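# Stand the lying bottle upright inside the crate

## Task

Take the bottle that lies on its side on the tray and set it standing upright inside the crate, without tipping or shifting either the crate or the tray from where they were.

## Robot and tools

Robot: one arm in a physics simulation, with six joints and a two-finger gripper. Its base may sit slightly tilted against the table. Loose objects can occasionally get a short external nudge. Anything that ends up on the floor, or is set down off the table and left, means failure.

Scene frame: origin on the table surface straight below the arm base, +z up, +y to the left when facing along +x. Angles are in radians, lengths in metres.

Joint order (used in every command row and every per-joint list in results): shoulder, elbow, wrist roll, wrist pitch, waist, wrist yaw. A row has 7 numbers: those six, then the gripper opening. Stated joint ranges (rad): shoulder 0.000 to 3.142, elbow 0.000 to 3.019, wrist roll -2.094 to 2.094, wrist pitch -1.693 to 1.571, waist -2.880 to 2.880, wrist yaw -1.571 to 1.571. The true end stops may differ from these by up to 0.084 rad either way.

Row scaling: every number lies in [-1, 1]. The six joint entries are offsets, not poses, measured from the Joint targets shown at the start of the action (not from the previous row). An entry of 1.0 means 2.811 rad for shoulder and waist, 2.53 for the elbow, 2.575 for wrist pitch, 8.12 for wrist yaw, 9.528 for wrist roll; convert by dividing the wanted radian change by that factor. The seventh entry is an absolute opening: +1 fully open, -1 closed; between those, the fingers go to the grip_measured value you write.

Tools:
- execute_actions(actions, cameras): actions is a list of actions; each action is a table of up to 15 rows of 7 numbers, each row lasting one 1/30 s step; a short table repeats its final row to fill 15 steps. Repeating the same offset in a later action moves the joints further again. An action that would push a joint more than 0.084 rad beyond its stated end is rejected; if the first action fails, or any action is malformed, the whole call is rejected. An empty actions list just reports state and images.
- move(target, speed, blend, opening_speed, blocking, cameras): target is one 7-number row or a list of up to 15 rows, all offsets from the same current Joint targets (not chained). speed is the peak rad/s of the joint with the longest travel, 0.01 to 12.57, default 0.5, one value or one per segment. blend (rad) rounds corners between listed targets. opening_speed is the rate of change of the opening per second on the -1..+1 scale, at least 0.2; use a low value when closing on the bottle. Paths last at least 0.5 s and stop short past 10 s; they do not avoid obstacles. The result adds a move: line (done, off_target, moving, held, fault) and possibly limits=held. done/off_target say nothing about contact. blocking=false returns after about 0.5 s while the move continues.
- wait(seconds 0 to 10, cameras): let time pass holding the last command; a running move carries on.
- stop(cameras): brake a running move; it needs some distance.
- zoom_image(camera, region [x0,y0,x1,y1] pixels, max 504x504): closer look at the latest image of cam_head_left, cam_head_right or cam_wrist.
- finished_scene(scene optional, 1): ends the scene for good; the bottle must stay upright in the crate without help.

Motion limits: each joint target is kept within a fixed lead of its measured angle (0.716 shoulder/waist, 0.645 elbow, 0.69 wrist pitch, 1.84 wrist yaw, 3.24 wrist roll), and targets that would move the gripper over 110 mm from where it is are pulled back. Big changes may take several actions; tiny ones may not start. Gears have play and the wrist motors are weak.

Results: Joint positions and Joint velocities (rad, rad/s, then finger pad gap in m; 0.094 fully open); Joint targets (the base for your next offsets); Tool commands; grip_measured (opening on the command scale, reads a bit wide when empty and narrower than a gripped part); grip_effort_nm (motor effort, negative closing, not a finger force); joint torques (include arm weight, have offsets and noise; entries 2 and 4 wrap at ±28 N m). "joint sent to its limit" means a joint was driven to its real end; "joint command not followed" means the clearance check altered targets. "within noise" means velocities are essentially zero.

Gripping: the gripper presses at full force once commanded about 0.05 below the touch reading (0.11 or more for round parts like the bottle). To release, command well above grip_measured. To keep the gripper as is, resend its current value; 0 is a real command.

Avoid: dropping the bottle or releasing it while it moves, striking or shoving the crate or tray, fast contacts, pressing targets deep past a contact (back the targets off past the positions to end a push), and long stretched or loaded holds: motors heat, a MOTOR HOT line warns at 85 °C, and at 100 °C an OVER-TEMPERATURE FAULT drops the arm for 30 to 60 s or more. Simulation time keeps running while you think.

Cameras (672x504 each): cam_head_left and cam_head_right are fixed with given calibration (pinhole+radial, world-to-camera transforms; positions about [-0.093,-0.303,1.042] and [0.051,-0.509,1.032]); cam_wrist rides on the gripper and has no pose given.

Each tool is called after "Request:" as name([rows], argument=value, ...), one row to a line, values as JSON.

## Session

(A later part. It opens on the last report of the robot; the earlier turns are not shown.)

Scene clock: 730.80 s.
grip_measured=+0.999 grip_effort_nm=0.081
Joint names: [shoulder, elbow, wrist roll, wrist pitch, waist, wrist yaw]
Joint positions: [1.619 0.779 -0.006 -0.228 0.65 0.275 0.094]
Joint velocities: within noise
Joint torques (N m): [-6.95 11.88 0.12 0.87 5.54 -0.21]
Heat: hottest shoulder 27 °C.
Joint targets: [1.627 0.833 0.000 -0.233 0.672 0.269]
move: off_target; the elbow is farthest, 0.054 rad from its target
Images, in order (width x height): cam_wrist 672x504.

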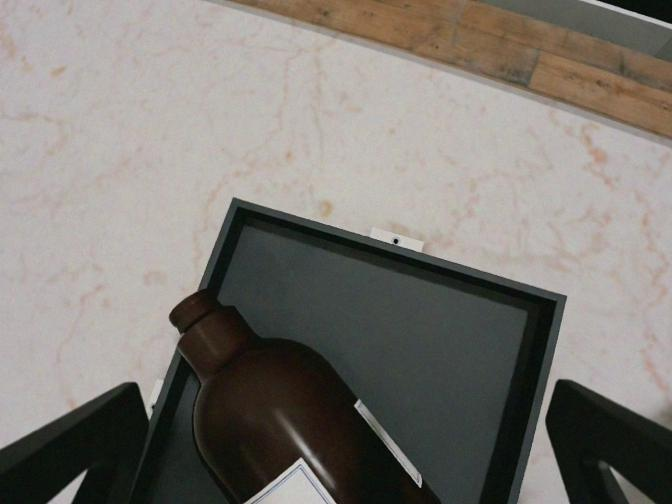

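Request:
move(target=[0.0274,0.149,0.0319,-0.4066,0.008,-0.0038,1], speed=0.9)

Scene clock: 734.93 s.
grip_measured=+0.999 grip_effort_nm=0.076
Joint names: [shoulder, elbow, wrist roll, wrist pitch, waist, wrist yaw]
Joint positions: [1.696 1.155 0.29 -1.274 0.671 0.245 0.094]
Joint velocities: within noise
Joint torques (N m): [-7.82 11.97 0.11 -0.18 6.07 -0.14]
Heat: hottest elbow 28 °C.
Joint targets: [1.704 1.210 0.304 -1.280 0.694 0.238]
move: off_target; the elbow is farthest, 0.055 rad from its target

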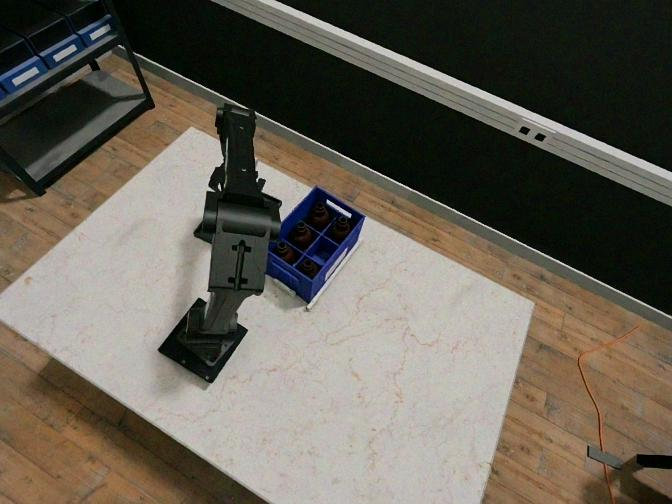

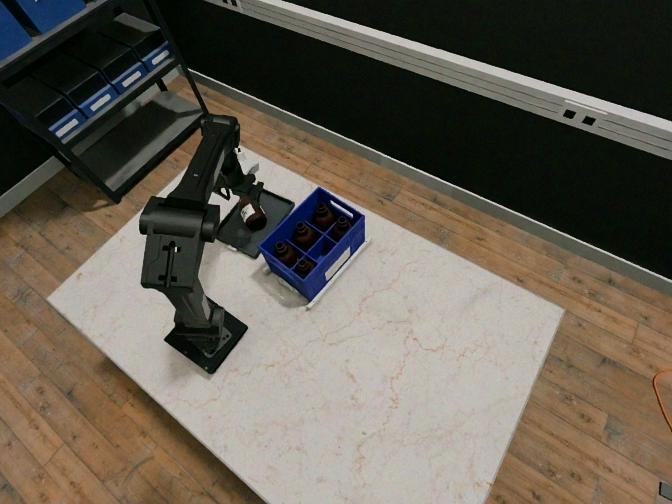

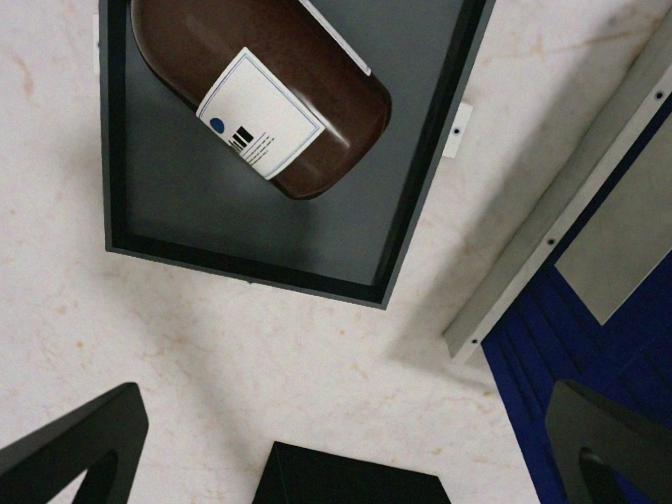

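Request:
move(target=[0.1711,0.1146,-0.0618,-0.0194,0.0327,0.0216,1], speed=0.4, cameras=["cam_wrist","cam_head_right"])

Scene clock: 773.97 s.
grip_measured=+0.999 grip_effort_nm=0.076
Joint names: [shoulder, elbow, wrist roll, wrist pitch, waist, wrist yaw]
Joint positions: [2.184 1.451 -0.279 -1.311 0.763 0.406 0.094]
Joint velocities: within noise
Joint torques (N m): [-12.86 10.7 -0.09 -0.55 7 0.29]
Heat: hottest elbow 33 °C.
Joint targets: [2.185 1.500 -0.285 -1.330 0.786 0.413]
move: off_target; the elbow is farthest, 0.049 rad from its target
Images, in order (width x height): cam_head_right 672x504, cam_wrist 672x504.

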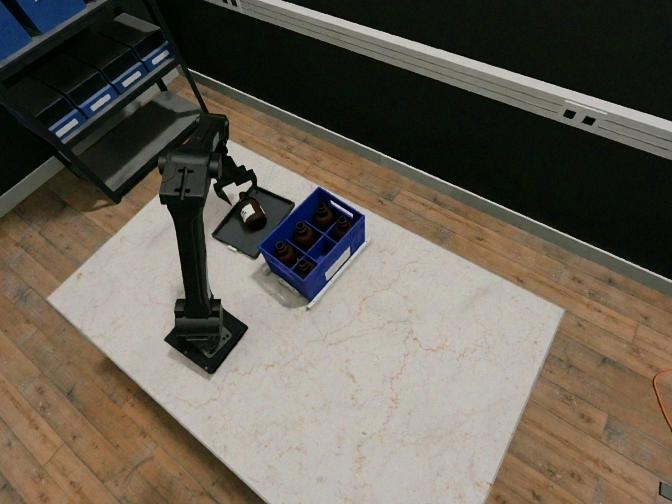

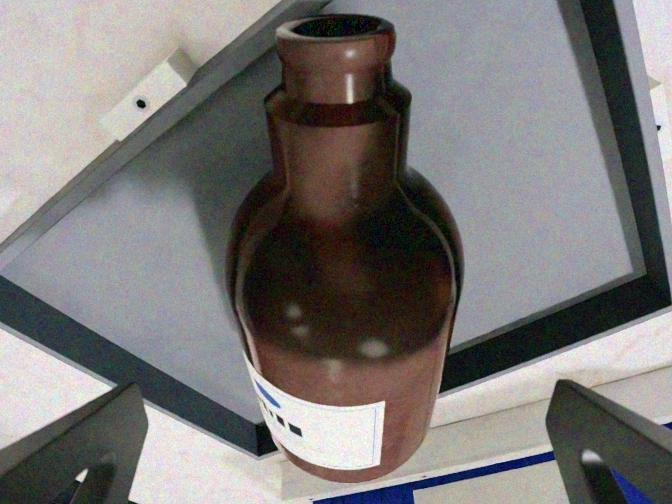

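Request:
move(target=[-0.0053,-0.0791,-0.0079,0.0796,-0.0292,0.003,0.9], speed=0.15, cameras=["cam_wrist","cam_head_right"])

Scene clock: 793.07 s.
grip_measured=+0.901 grip_effort_nm=-0.071
Joint names: [shoulder, elbow, wrist roll, wrist pitch, waist, wrist yaw]
Joint positions: [2.182 1.295 -0.354 -1.13 0.711 0.43 0.089]
Joint velocities: within noise
Joint torques (N m): [-13.16 6.24 -0.09 0.21 4.66 0.29]
Heat: hottest elbow 32 °C.
Joint targets: [2.170 1.300 -0.360 -1.125 0.704 0.437]
move: done
Images, in order (width x height): cam_head_right 672x504, cam_wrist 672x504.

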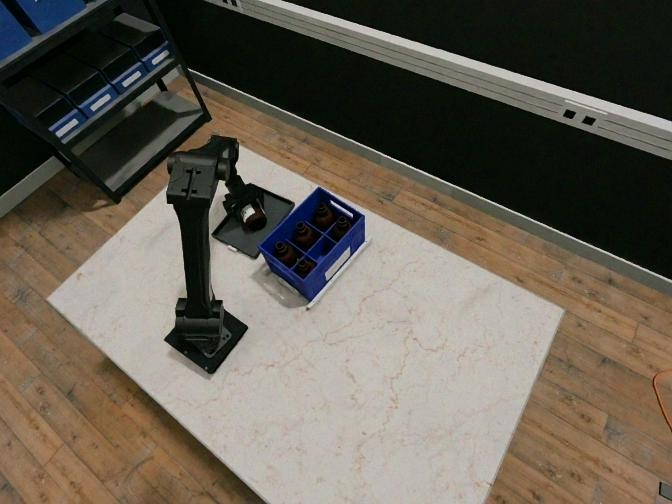

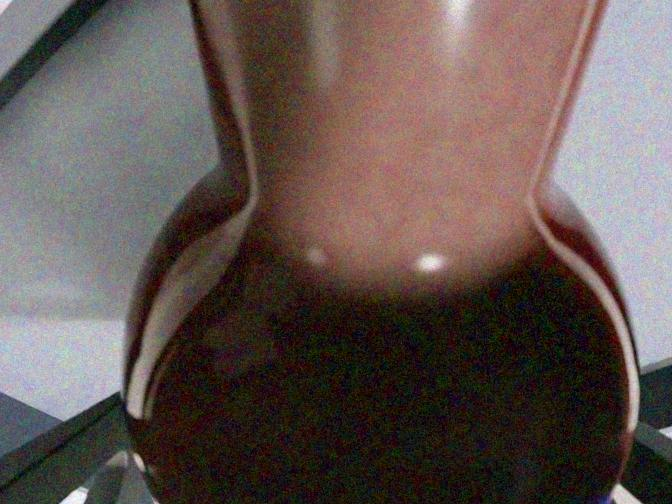

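Request:
move(target=[0,0,0,0,0,0,0.3], opening_speed=0.3, cameras=["cam_wrist"])

Scene clock: 800.00 s.
grip_measured=+0.543 grip_effort_nm=-1.028
Joint names: [shoulder, elbow, wrist roll, wrist pitch, waist, wrist yaw]
Joint positions: [2.182 1.295 -0.354 -1.13 0.711 0.432 0.073]
Joint velocities: within noise
Joint torques (N m): [-13.16 6.24 -0.08 0.24 4.54 0.26]
Heat: hottest elbow 31 °C.
Joint targets: [2.170 1.300 -0.360 -1.125 0.704 0.437]
move: done
Images, in order (width x height): cam_wrist 672x504.

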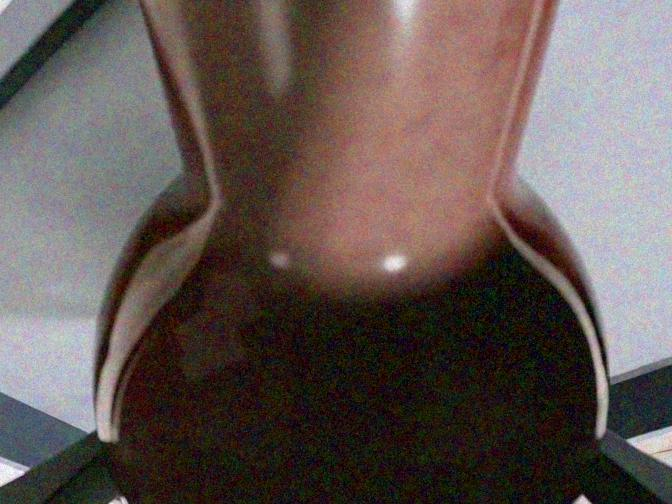

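Request:
move([
  [-0.0356,0.0791,0,-0.1165,0.0249,0,0.3],
  [-0.2426,-0.3043,0.0173,0.6777,0.0181,-0.015,0.3],
], speed=[0.2,0.5])

Request:
zoom_image(camera="cam_head_right", region=[200, 110, 300, 230])

Scene clock: 846.67 s.
grip_measured=+0.543 grip_effort_nm=-1.028
Joint names: [shoulder, elbow, wrist roll, wrist pitch, waist, wrist yaw]
Joint positions: [1.527 0.512 -0.21 0.57 0.746 0.326 0.072]
Joint velocities: within noise
Joint torques (N m): [-8.41 8.59 0.13 3.3 3.66 -0.46]
Heat: hottest elbow 30 °C.
Joint targets: [1.488 0.530 -0.195 0.620 0.755 0.316]
move: off_target; the wrist pitch is farthest, 0.050 rad from its target

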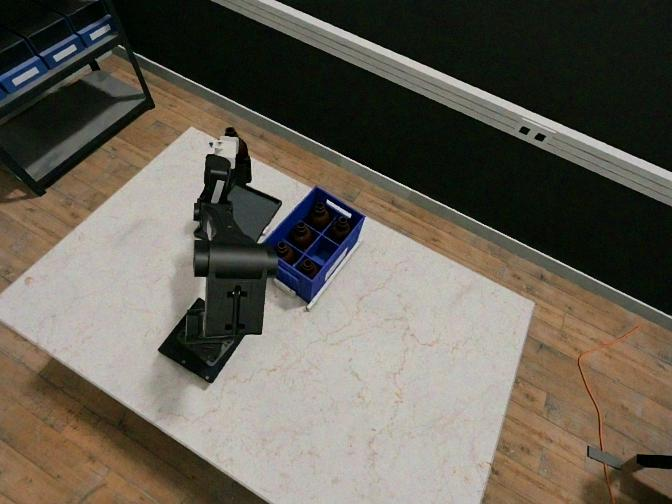

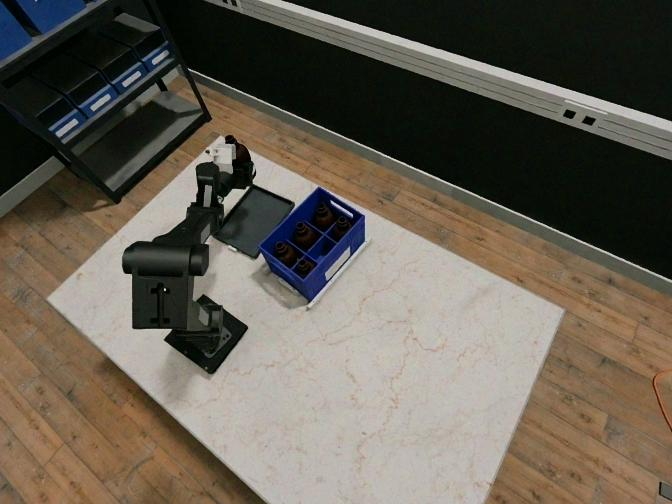

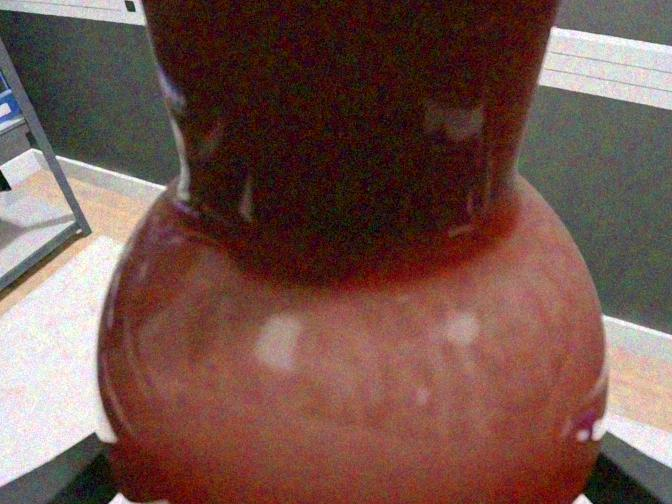

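Scaled by 4.200 from the camera's 672x504 image, which has a finer 960x720 frame.

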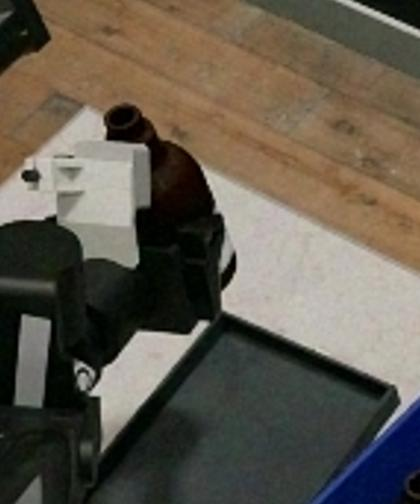

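Request:
zoom_image(camera="cam_head_left", region=[180, 110, 280, 230])

Scaled by 4.200 from the camera's 672x504 image, which has a finer 960x720 frame.

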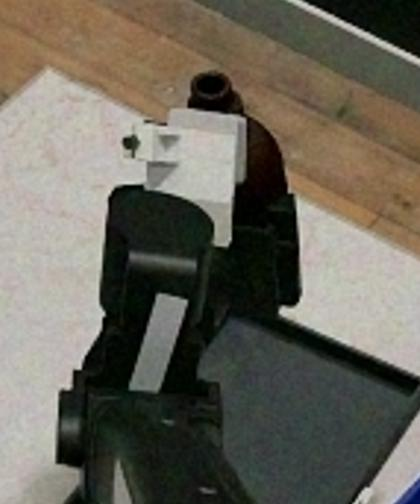

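Request:
move([
  [0.0345,-0.0889,-0.0115,0.132,-0.0783,-0.0211,0.3],
  [0.1217,-0.0921,-0.0149,0.2338,-0.0978,-0.0271,0.3],
], speed=[0.35,0.12])

Request:
zoom_image(camera="cam_head_right", region=[220, 160, 300, 240])

Scene clock: 885.07 s.
grip_measured=+0.543 grip_effort_nm=-1.028
Joint names: [shoulder, elbow, wrist roll, wrist pitch, waist, wrist yaw]
Joint positions: [1.834 0.29 -0.324 1.171 0.484 0.108 0.072]
Joint velocities: within noise
Joint torques (N m): [-6.42 3.37 -0.09 3.29 2.9 -0.67]
Heat: hottest elbow 31 °C.
Joint targets: [1.830 0.297 -0.337 1.222 0.480 0.096]
move: off_target; the wrist pitch is farthest, 0.051 rad from its target

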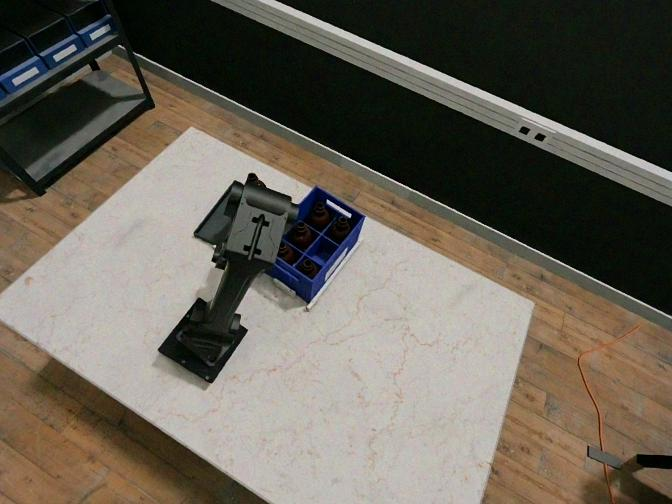

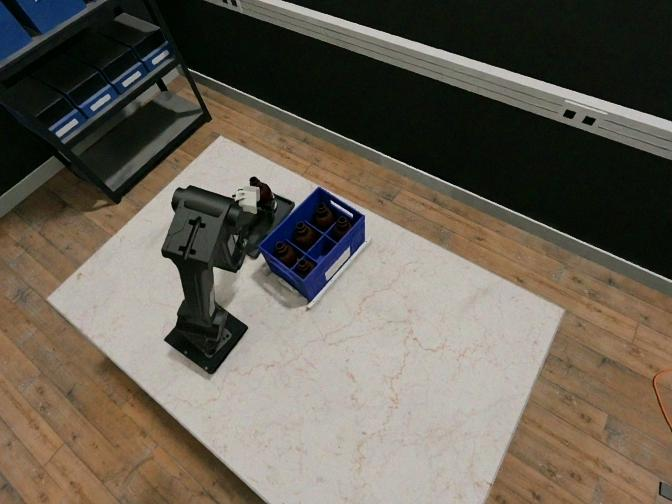

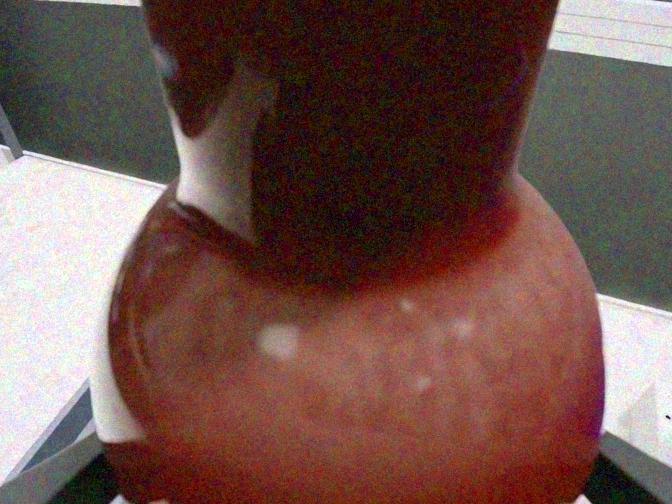

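Scaled by 6.300 from the camera's 672x504 image, which has a finer 960x720 frame.

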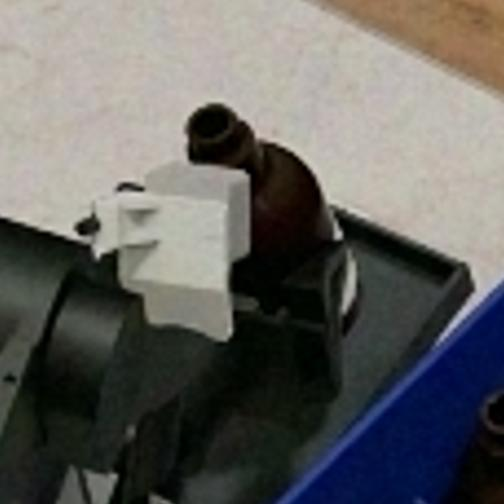

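Request:
move(target=[0.0455,-0.004,-0.0017,0.0505,-0.0107,-0.003,0.3], speed=0.08, cameras=["cam_wrist"])

Request:
move(target=[0.0182,-0.001,-0.0007,0.0202,-0.0043,-0.0012,0.3], speed=0.06, cameras=["cam_wrist","cam_head_right"])

Request:
zoom_image(camera="cam_head_right", region=[220, 160, 300, 240])

Scene clock: 894.17 s.
grip_measured=+0.543 grip_effort_nm=-1.033
Joint names: [shoulder, elbow, wrist roll, wrist pitch, waist, wrist yaw]
Joint positions: [1.961 0.279 -0.339 1.301 0.453 0.084 0.072]
Joint velocities: within noise
Joint torques (N m): [-6.65 2.28 -0.09 3.23 3.02 -0.68]
Heat: hottest elbow 30 °C.
Joint targets: [1.958 0.287 -0.354 1.352 0.450 0.071]
move: off_target; the wrist pitch is farthest, 0.051 rad from its target
Images, in order (width x height): cam_wrist 672x504.

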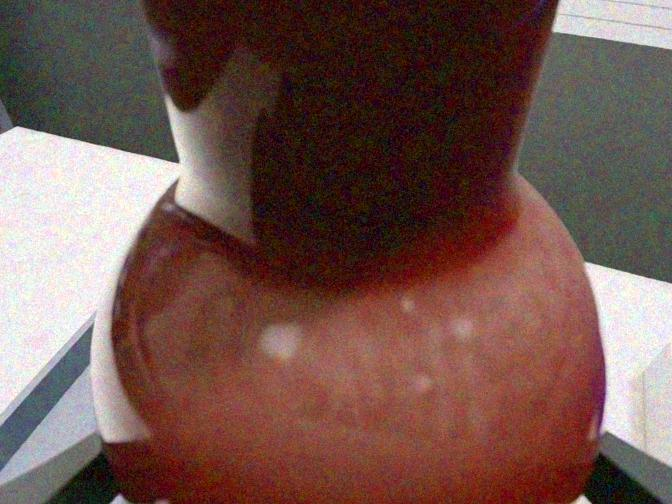

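Scene clock: 895.47 s.
grip_measured=+0.543 grip_effort_nm=-1.023
Joint names: [shoulder, elbow, wrist roll, wrist pitch, waist, wrist yaw]
Joint positions: [2.013 0.279 -0.347 1.353 0.443 0.074 0.072]
Joint velocities: within noise
Joint torques (N m): [-6.71 1.65 -0.09 3.3 3.08 -0.69]
Heat: hottest elbow 30 °C.
Joint targets: [2.009 0.284 -0.360 1.404 0.438 0.061]
move: off_target; the wrist pitch is farthest, 0.051 rad from its target
Images, in order (width x height): cam_head_right 672x504, cam_wrist 672x504.

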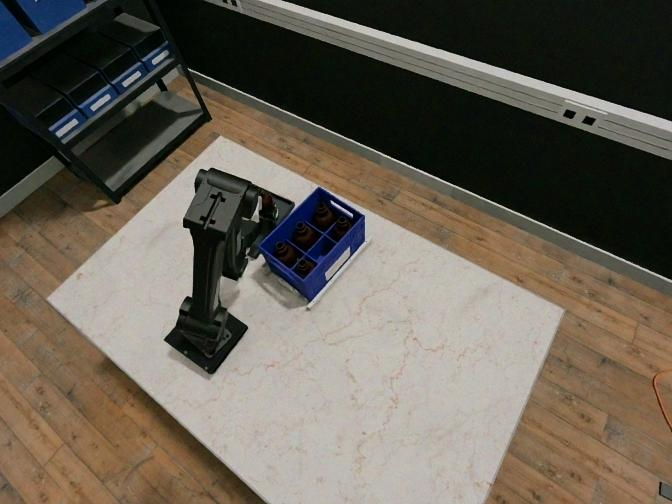

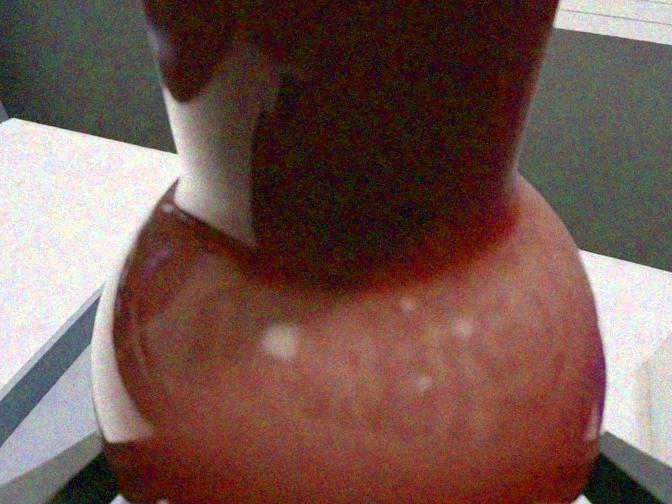

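Scaled by 6.300 from the camera's 672x504 image, which has a finer 960x720 frame.

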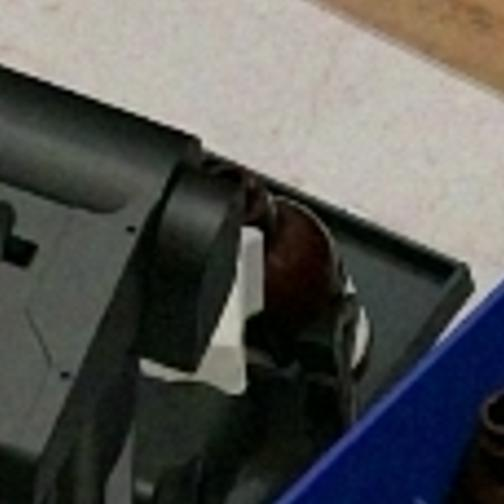

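Request:
move(target=[0.0182,-0.001,-0.0007,0.0202,-0.0043,-0.0012,0.3], speed=0.06, cameras=["cam_wrist","cam_head_right"])

Request:
zoom_image(camera="cam_head_right", region=[240, 180, 300, 240])

Request:
move(target=[0.0182,-0.001,-0.0007,0.0202,-0.0043,-0.0012,0.3], speed=0.06, cameras=["cam_wrist","cam_head_right"])

Request:
zoom_image(camera="cam_head_right", region=[240, 180, 300, 240])

Scene clock: 900.63 s.
grip_measured=+0.543 grip_effort_nm=-1.028
Joint names: [shoulder, elbow, wrist roll, wrist pitch, waist, wrist yaw]
Joint positions: [2.064 0.276 -0.353 1.406 0.43 0.064 0.072]
Joint velocities: within noise
Joint torques (N m): [-6.95 1.25 -0.08 3.28 3.19 -0.69]
Heat: hottest elbow 30 °C.
Joint targets: [2.060 0.282 -0.367 1.456 0.426 0.052]
move: off_target; the wrist pitch is farthest, 0.050 rad from its target
Images, in order (width x height): cam_head_right 672x504, cam_wrist 672x504.

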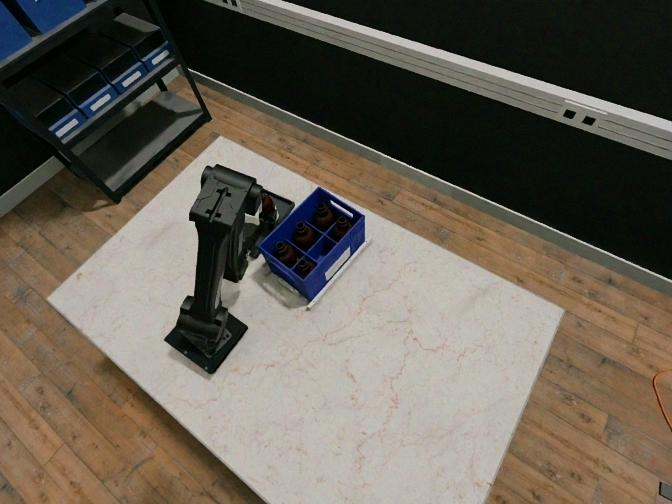

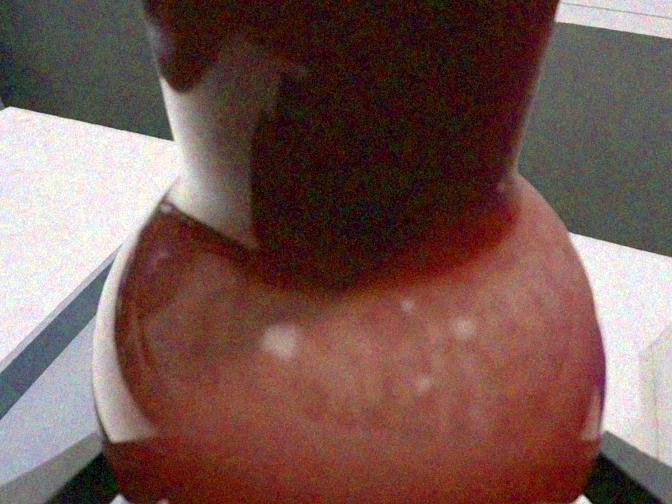

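Scaled by 8.400 from the camera's 672x504 image, which has a finer 960x720 frame.

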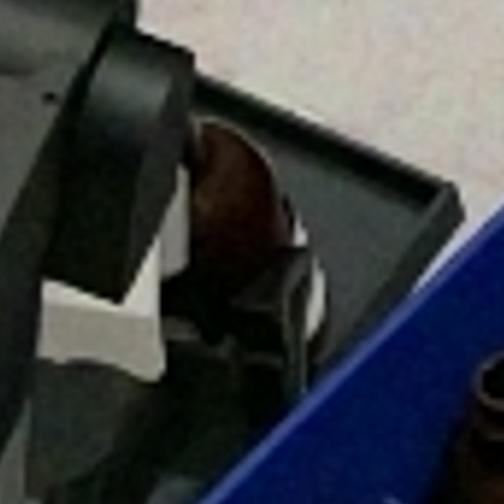

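Scene clock: 901.93 s.
grip_measured=+0.543 grip_effort_nm=-1.028
Joint names: [shoulder, elbow, wrist roll, wrist pitch, waist, wrist yaw]
Joint positions: [2.115 0.276 -0.359 1.458 0.418 0.054 0.072]
Joint velocities: within noise
Joint torques (N m): [-7.12 0.57 -0.1 3.22 3.19 -0.7]
Heat: hottest elbow 30 °C.
Joint targets: [2.112 0.279 -0.374 1.508 0.414 0.042]
move: off_target; the wrist pitch is farthest, 0.050 rad from its target
Images, in order (width x height): cam_head_right 672x504, cam_wrist 672x504.

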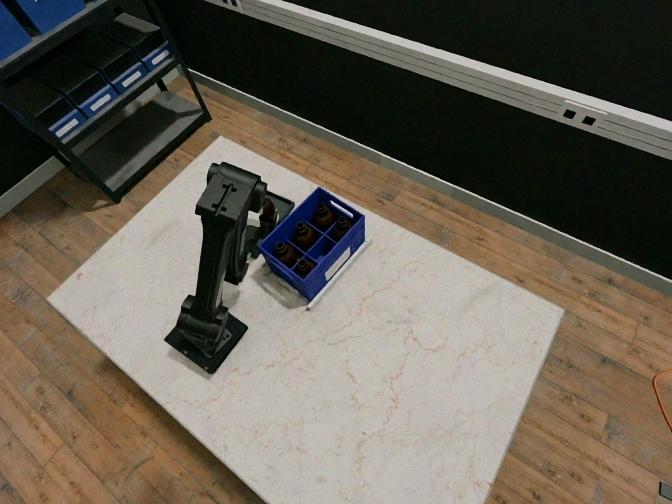

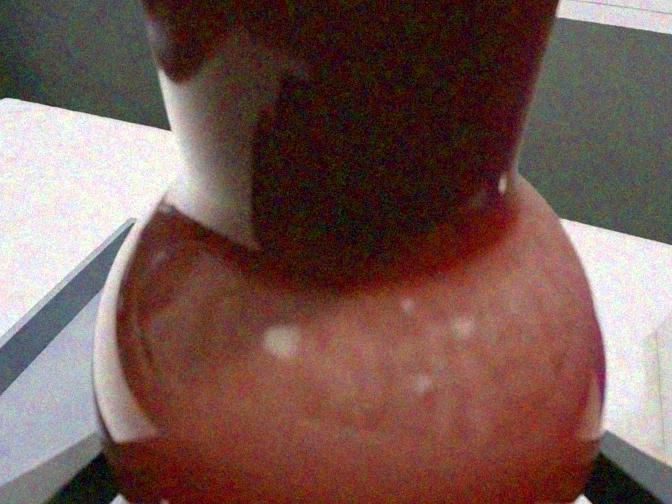

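Scaled by 8.400 from the camera's 672x504 image, which has a finer 960x720 frame.

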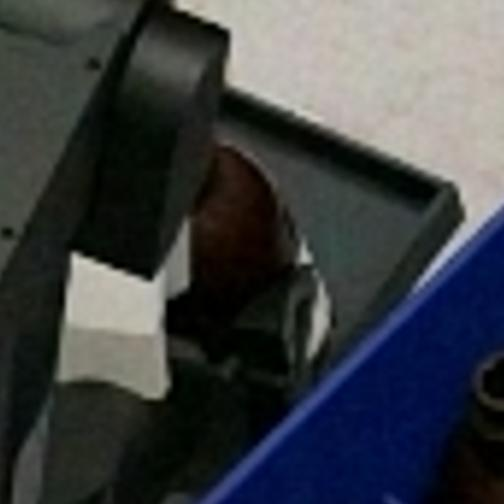

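Request:
move(target=[0.0182,0,-0.0007,0.0190,-0.0043,-0.0012,0.3], speed=0.05)

Request:
zoom_image(camera="cam_head_left", region=[200, 150, 300, 250])

Scene clock: 949.27 s.
grip_measured=+0.543 grip_effort_nm=-1.028
Joint names: [shoulder, elbow, wrist roll, wrist pitch, waist, wrist yaw]
Joint positions: [2.164 0.276 -0.37 1.508 0.407 0.044 0.072]
Joint velocities: within noise
Joint torques (N m): [-7 0.2 -0.09 3.21 3.08 -0.66]
Heat: hottest shoulder 28 °C.
Joint targets: [2.163 0.279 -0.380 1.557 0.402 0.032]
move: off_target; the wrist pitch is farthest, 0.048 rad from its target

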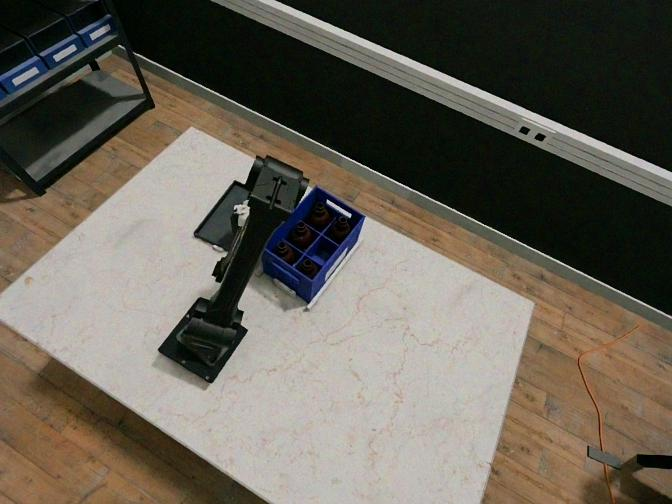

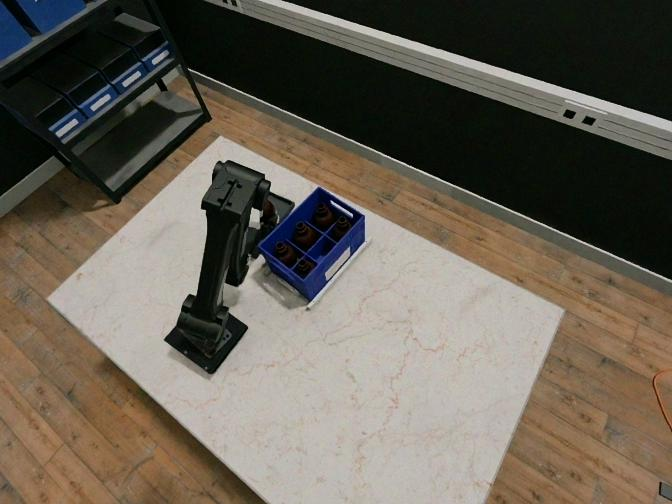

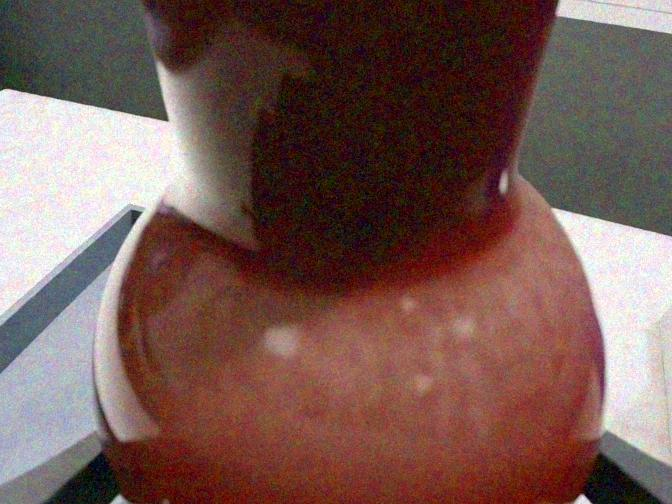

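Scaled by 5.040 from the camera's 672x504 image, which has a finer 960x720 frame.

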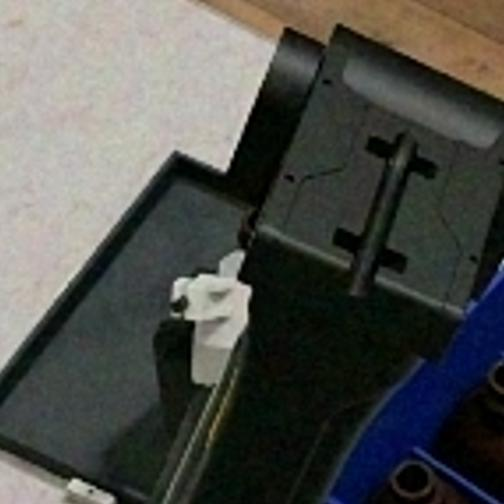

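Request:
move(target=[0.0107,0,-0.0003,0,-0.0025,-0.0006,0.3], speed=0.05, cameras=["cam_wrist"])

Request:
move(target=[0.0107,0,-0.0003,0,-0.0025,-0.0006,0.3], speed=0.05)

Request:
zoom_image(camera="cam_head_left", region=[200, 150, 300, 250])

Scene clock: 953.93 s.
grip_measured=+0.543 grip_effort_nm=-1.028
Joint names: [shoulder, elbow, wrist roll, wrist pitch, waist, wrist yaw]
Joint positions: [2.18 0.276 -0.383 1.531 0.404 0.036 0.072]
Joint velocities: within noise
Joint torques (N m): [-5.95 0.06 -0.02 2.37 2.96 -0.51]
Heat: hottest shoulder 28 °C.
Joint targets: [2.193 0.279 -0.383 1.557 0.395 0.027]
move: done
Images, in order (width x height): cam_wrist 672x504.

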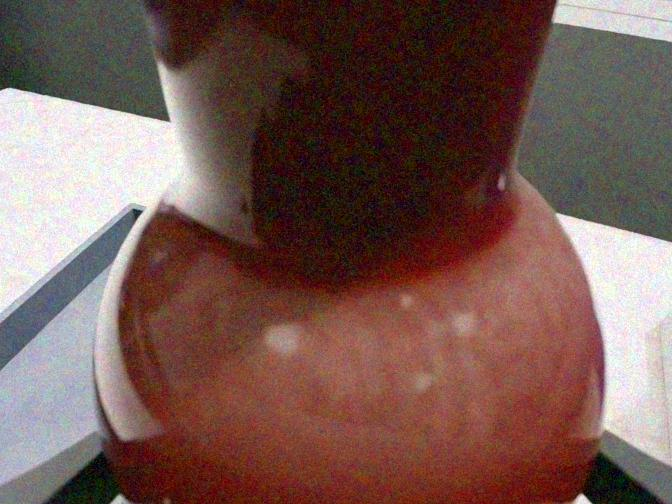

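Scene clock: 954.90 s.
grip_measured=+0.543 grip_effort_nm=-1.028
Joint names: [shoulder, elbow, wrist roll, wrist pitch, waist, wrist yaw]
Joint positions: [2.197 0.278 -0.393 1.554 0.401 0.028 0.072]
Joint velocities: within noise
Joint torques (N m): [-5.19 -0.05 0.06 1.59 2.43 -0.4]
Heat: hottest shoulder 28 °C.
Joint targets: [2.223 0.279 -0.386 1.557 0.388 0.022]
move: done

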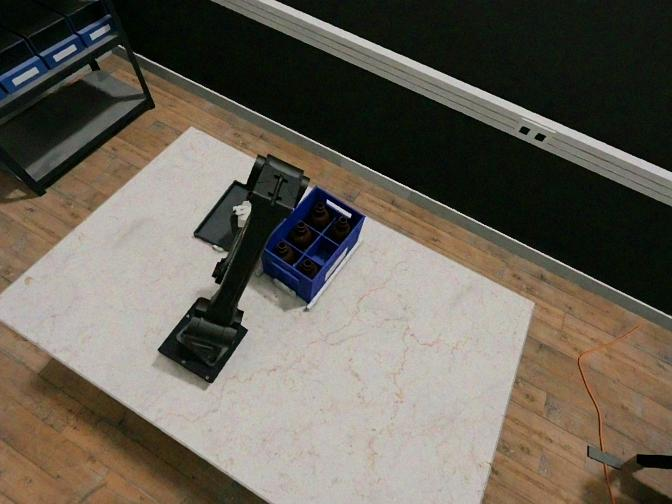

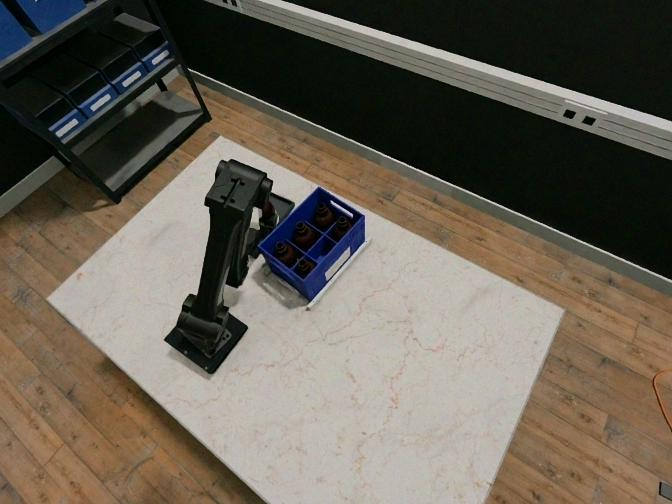

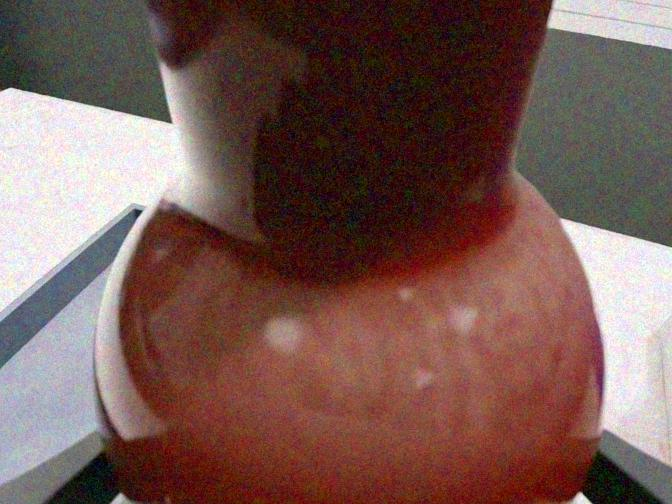

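Scaled by 5.040 from the camera's 672x504 image, which has a finer 960x720 frame.

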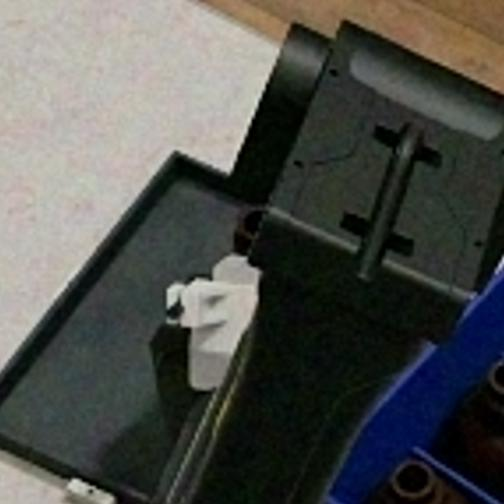

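Request:
move(target=[-0.0075,0,-0.001,0,0.003,0,0.5], speed=0.05, cameras=["cam_wrist"])

Request:
move(target=[0,0,0,0,0,0,0.6], opening_speed=0.2, cameras=["cam_wrist"])

Scene clock: 971.63 s.
grip_measured=+0.543 grip_effort_nm=-1.028
Joint names: [shoulder, elbow, wrist roll, wrist pitch, waist, wrist yaw]
Joint positions: [2.197 0.276 -0.399 1.554 0.401 0.027 0.072]
Joint velocities: within noise
Joint torques (N m): [-6.71 -0.05 0.06 1.59 3.25 -0.33]
Heat: hottest shoulder 28 °C.
Joint targets: [2.202 0.279 -0.395 1.557 0.396 0.022]
move: done
Images, in order (width x height): cam_wrist 672x504.

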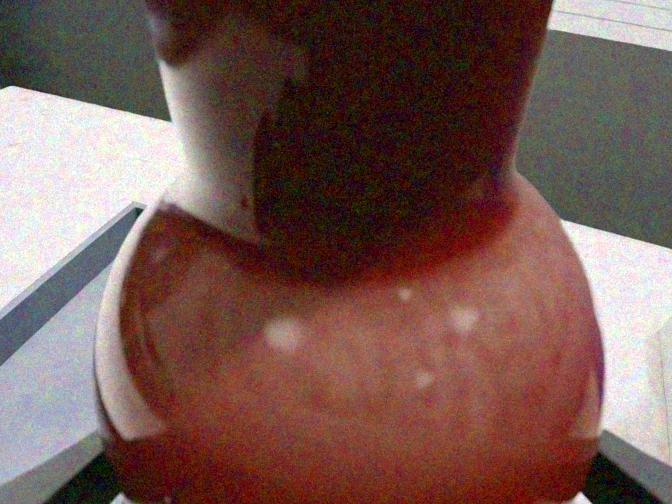

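Scene clock: 972.40 s.
grip_measured=+0.598 grip_effort_nm=0.066
Joint names: [shoulder, elbow, wrist roll, wrist pitch, waist, wrist yaw]
Joint positions: [2.197 0.285 -0.4 1.554 0.401 0.027 0.075]
Joint velocities: within noise
Joint torques (N m): [-6.83 -0.01 0.01 1.61 3.08 -0.33]
Heat: hottest shoulder 28 °C.
Joint targets: [2.202 0.279 -0.395 1.557 0.396 0.022]
move: done
Images, in order (width x height): cam_wrist 672x504.

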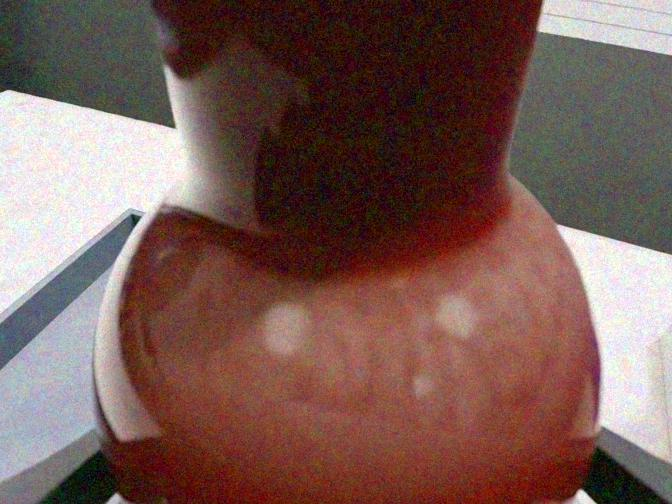

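Request:
move(target=[0,0,0,0,0,0,0.68], opening_speed=0.2, cameras=["cam_wrist"])

Request:
zoom_image(camera="cam_wrist", region=[84, 0, 588, 504])

Scene clock: 975.93 s.
grip_measured=+0.678 grip_effort_nm=0.076
Joint names: [shoulder, elbow, wrist roll, wrist pitch, waist, wrist yaw]
Joint positions: [2.197 0.285 -0.4 1.554 0.401 0.027 0.079]
Joint velocities: within noise
Joint torques (N m): [-6.71 0.02 0.02 1.58 3.25 -0.33]
Heat: hottest shoulder 28 °C.
Joint targets: [2.202 0.279 -0.395 1.557 0.396 0.022]
move: done
Images, in order (width x height): cam_wrist 672x504.

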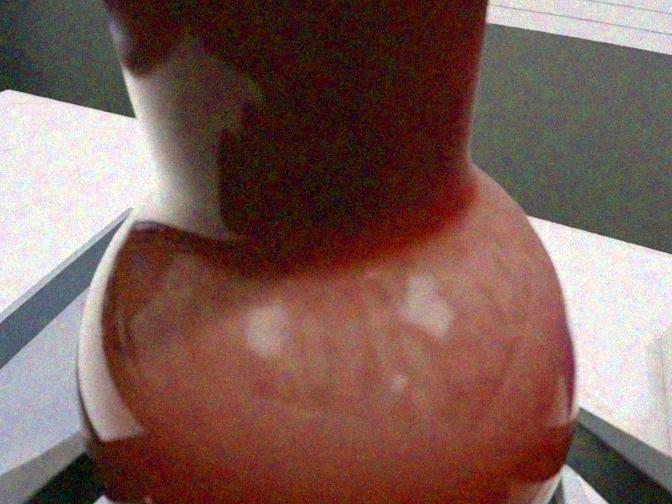

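Scaled by 1.000.

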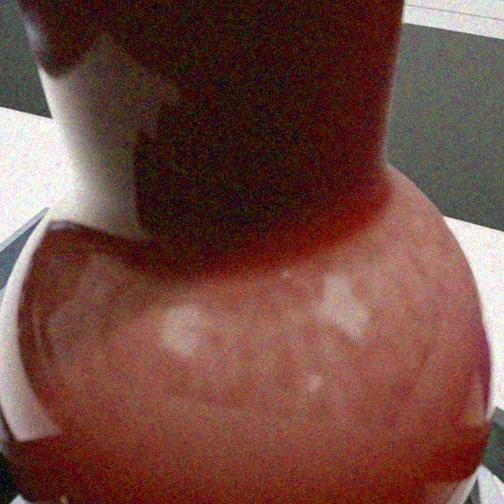

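Request:
move(target=[0,0,0,0,0,0,0.3], opening_speed=0.2, cameras=["cam_wrist"])

Request:
move([
  [-0.046,0.002,0.002,-0.05,0.012,0.003,0.3],
  [-0.046,0.002,0.002,-0.05,0.042,0.003,0.3],
], speed=[0.15,0.15])

Request:
zoom_image(camera="cam_head_left", region=[190, 150, 290, 250])

Scene clock: 987.13 s.
grip_measured=+0.545 grip_effort_nm=-1.028
Joint names: [shoulder, elbow, wrist roll, wrist pitch, waist, wrist yaw]
Joint positions: [2.197 0.285 -0.4 1.554 0.401 0.021 0.073]
Joint velocities: within noise
Joint torques (N m): [-6.71 0.01 0.03 1.55 3.08 -0.18]
Heat: hottest shoulder 28 °C.
Joint targets: [2.202 0.279 -0.395 1.557 0.396 0.022]
move: done
Images, in order (width x height): cam_wrist 672x504.

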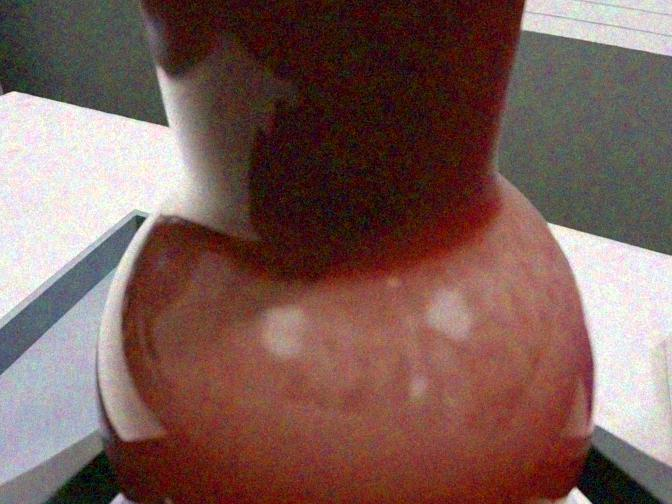

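Scene clock: 989.00 s.
grip_measured=+0.545 grip_effort_nm=-1.028
Joint names: [shoulder, elbow, wrist roll, wrist pitch, waist, wrist yaw]
Joint positions: [2.11 0.276 -0.39 1.421 0.489 0.051 0.073]
Joint velocities: within noise
Joint torques (N m): [-9.35 1.28 0.11 1.76 5.36 -0.32]
Heat: hottest shoulder 28 °C.
Joint targets: [2.073 0.284 -0.376 1.429 0.514 0.047]
move: off_target; the shoulder is farthest, 0.037 rad from its target

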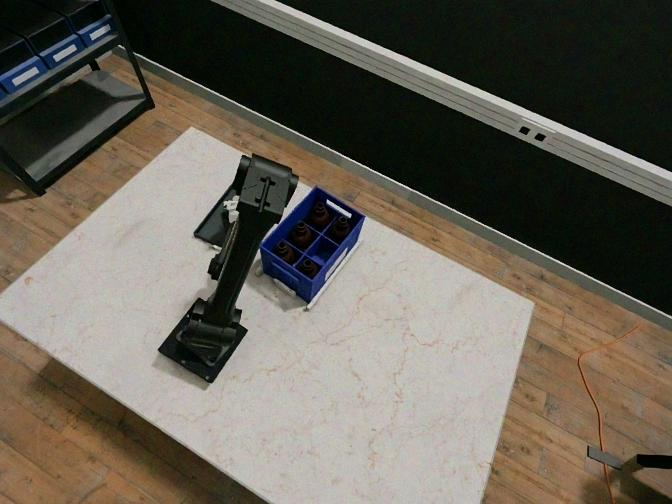

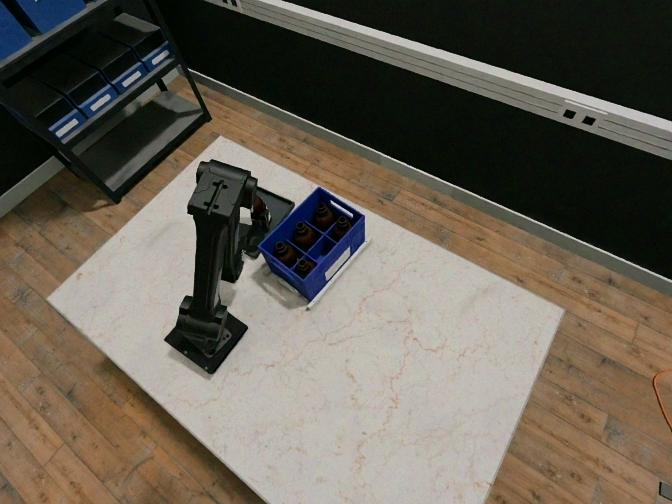

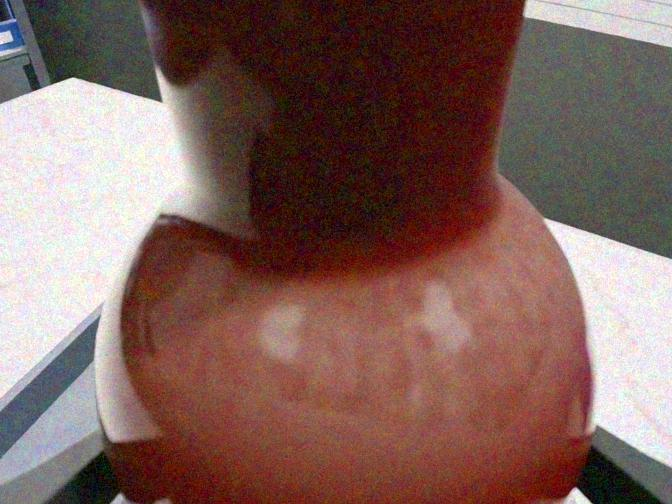

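Scaled by 5.040 from the camera's 672x504 image, which has a finer 960x720 frame.

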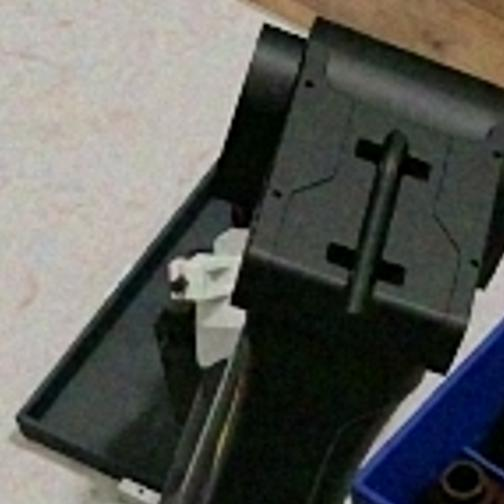

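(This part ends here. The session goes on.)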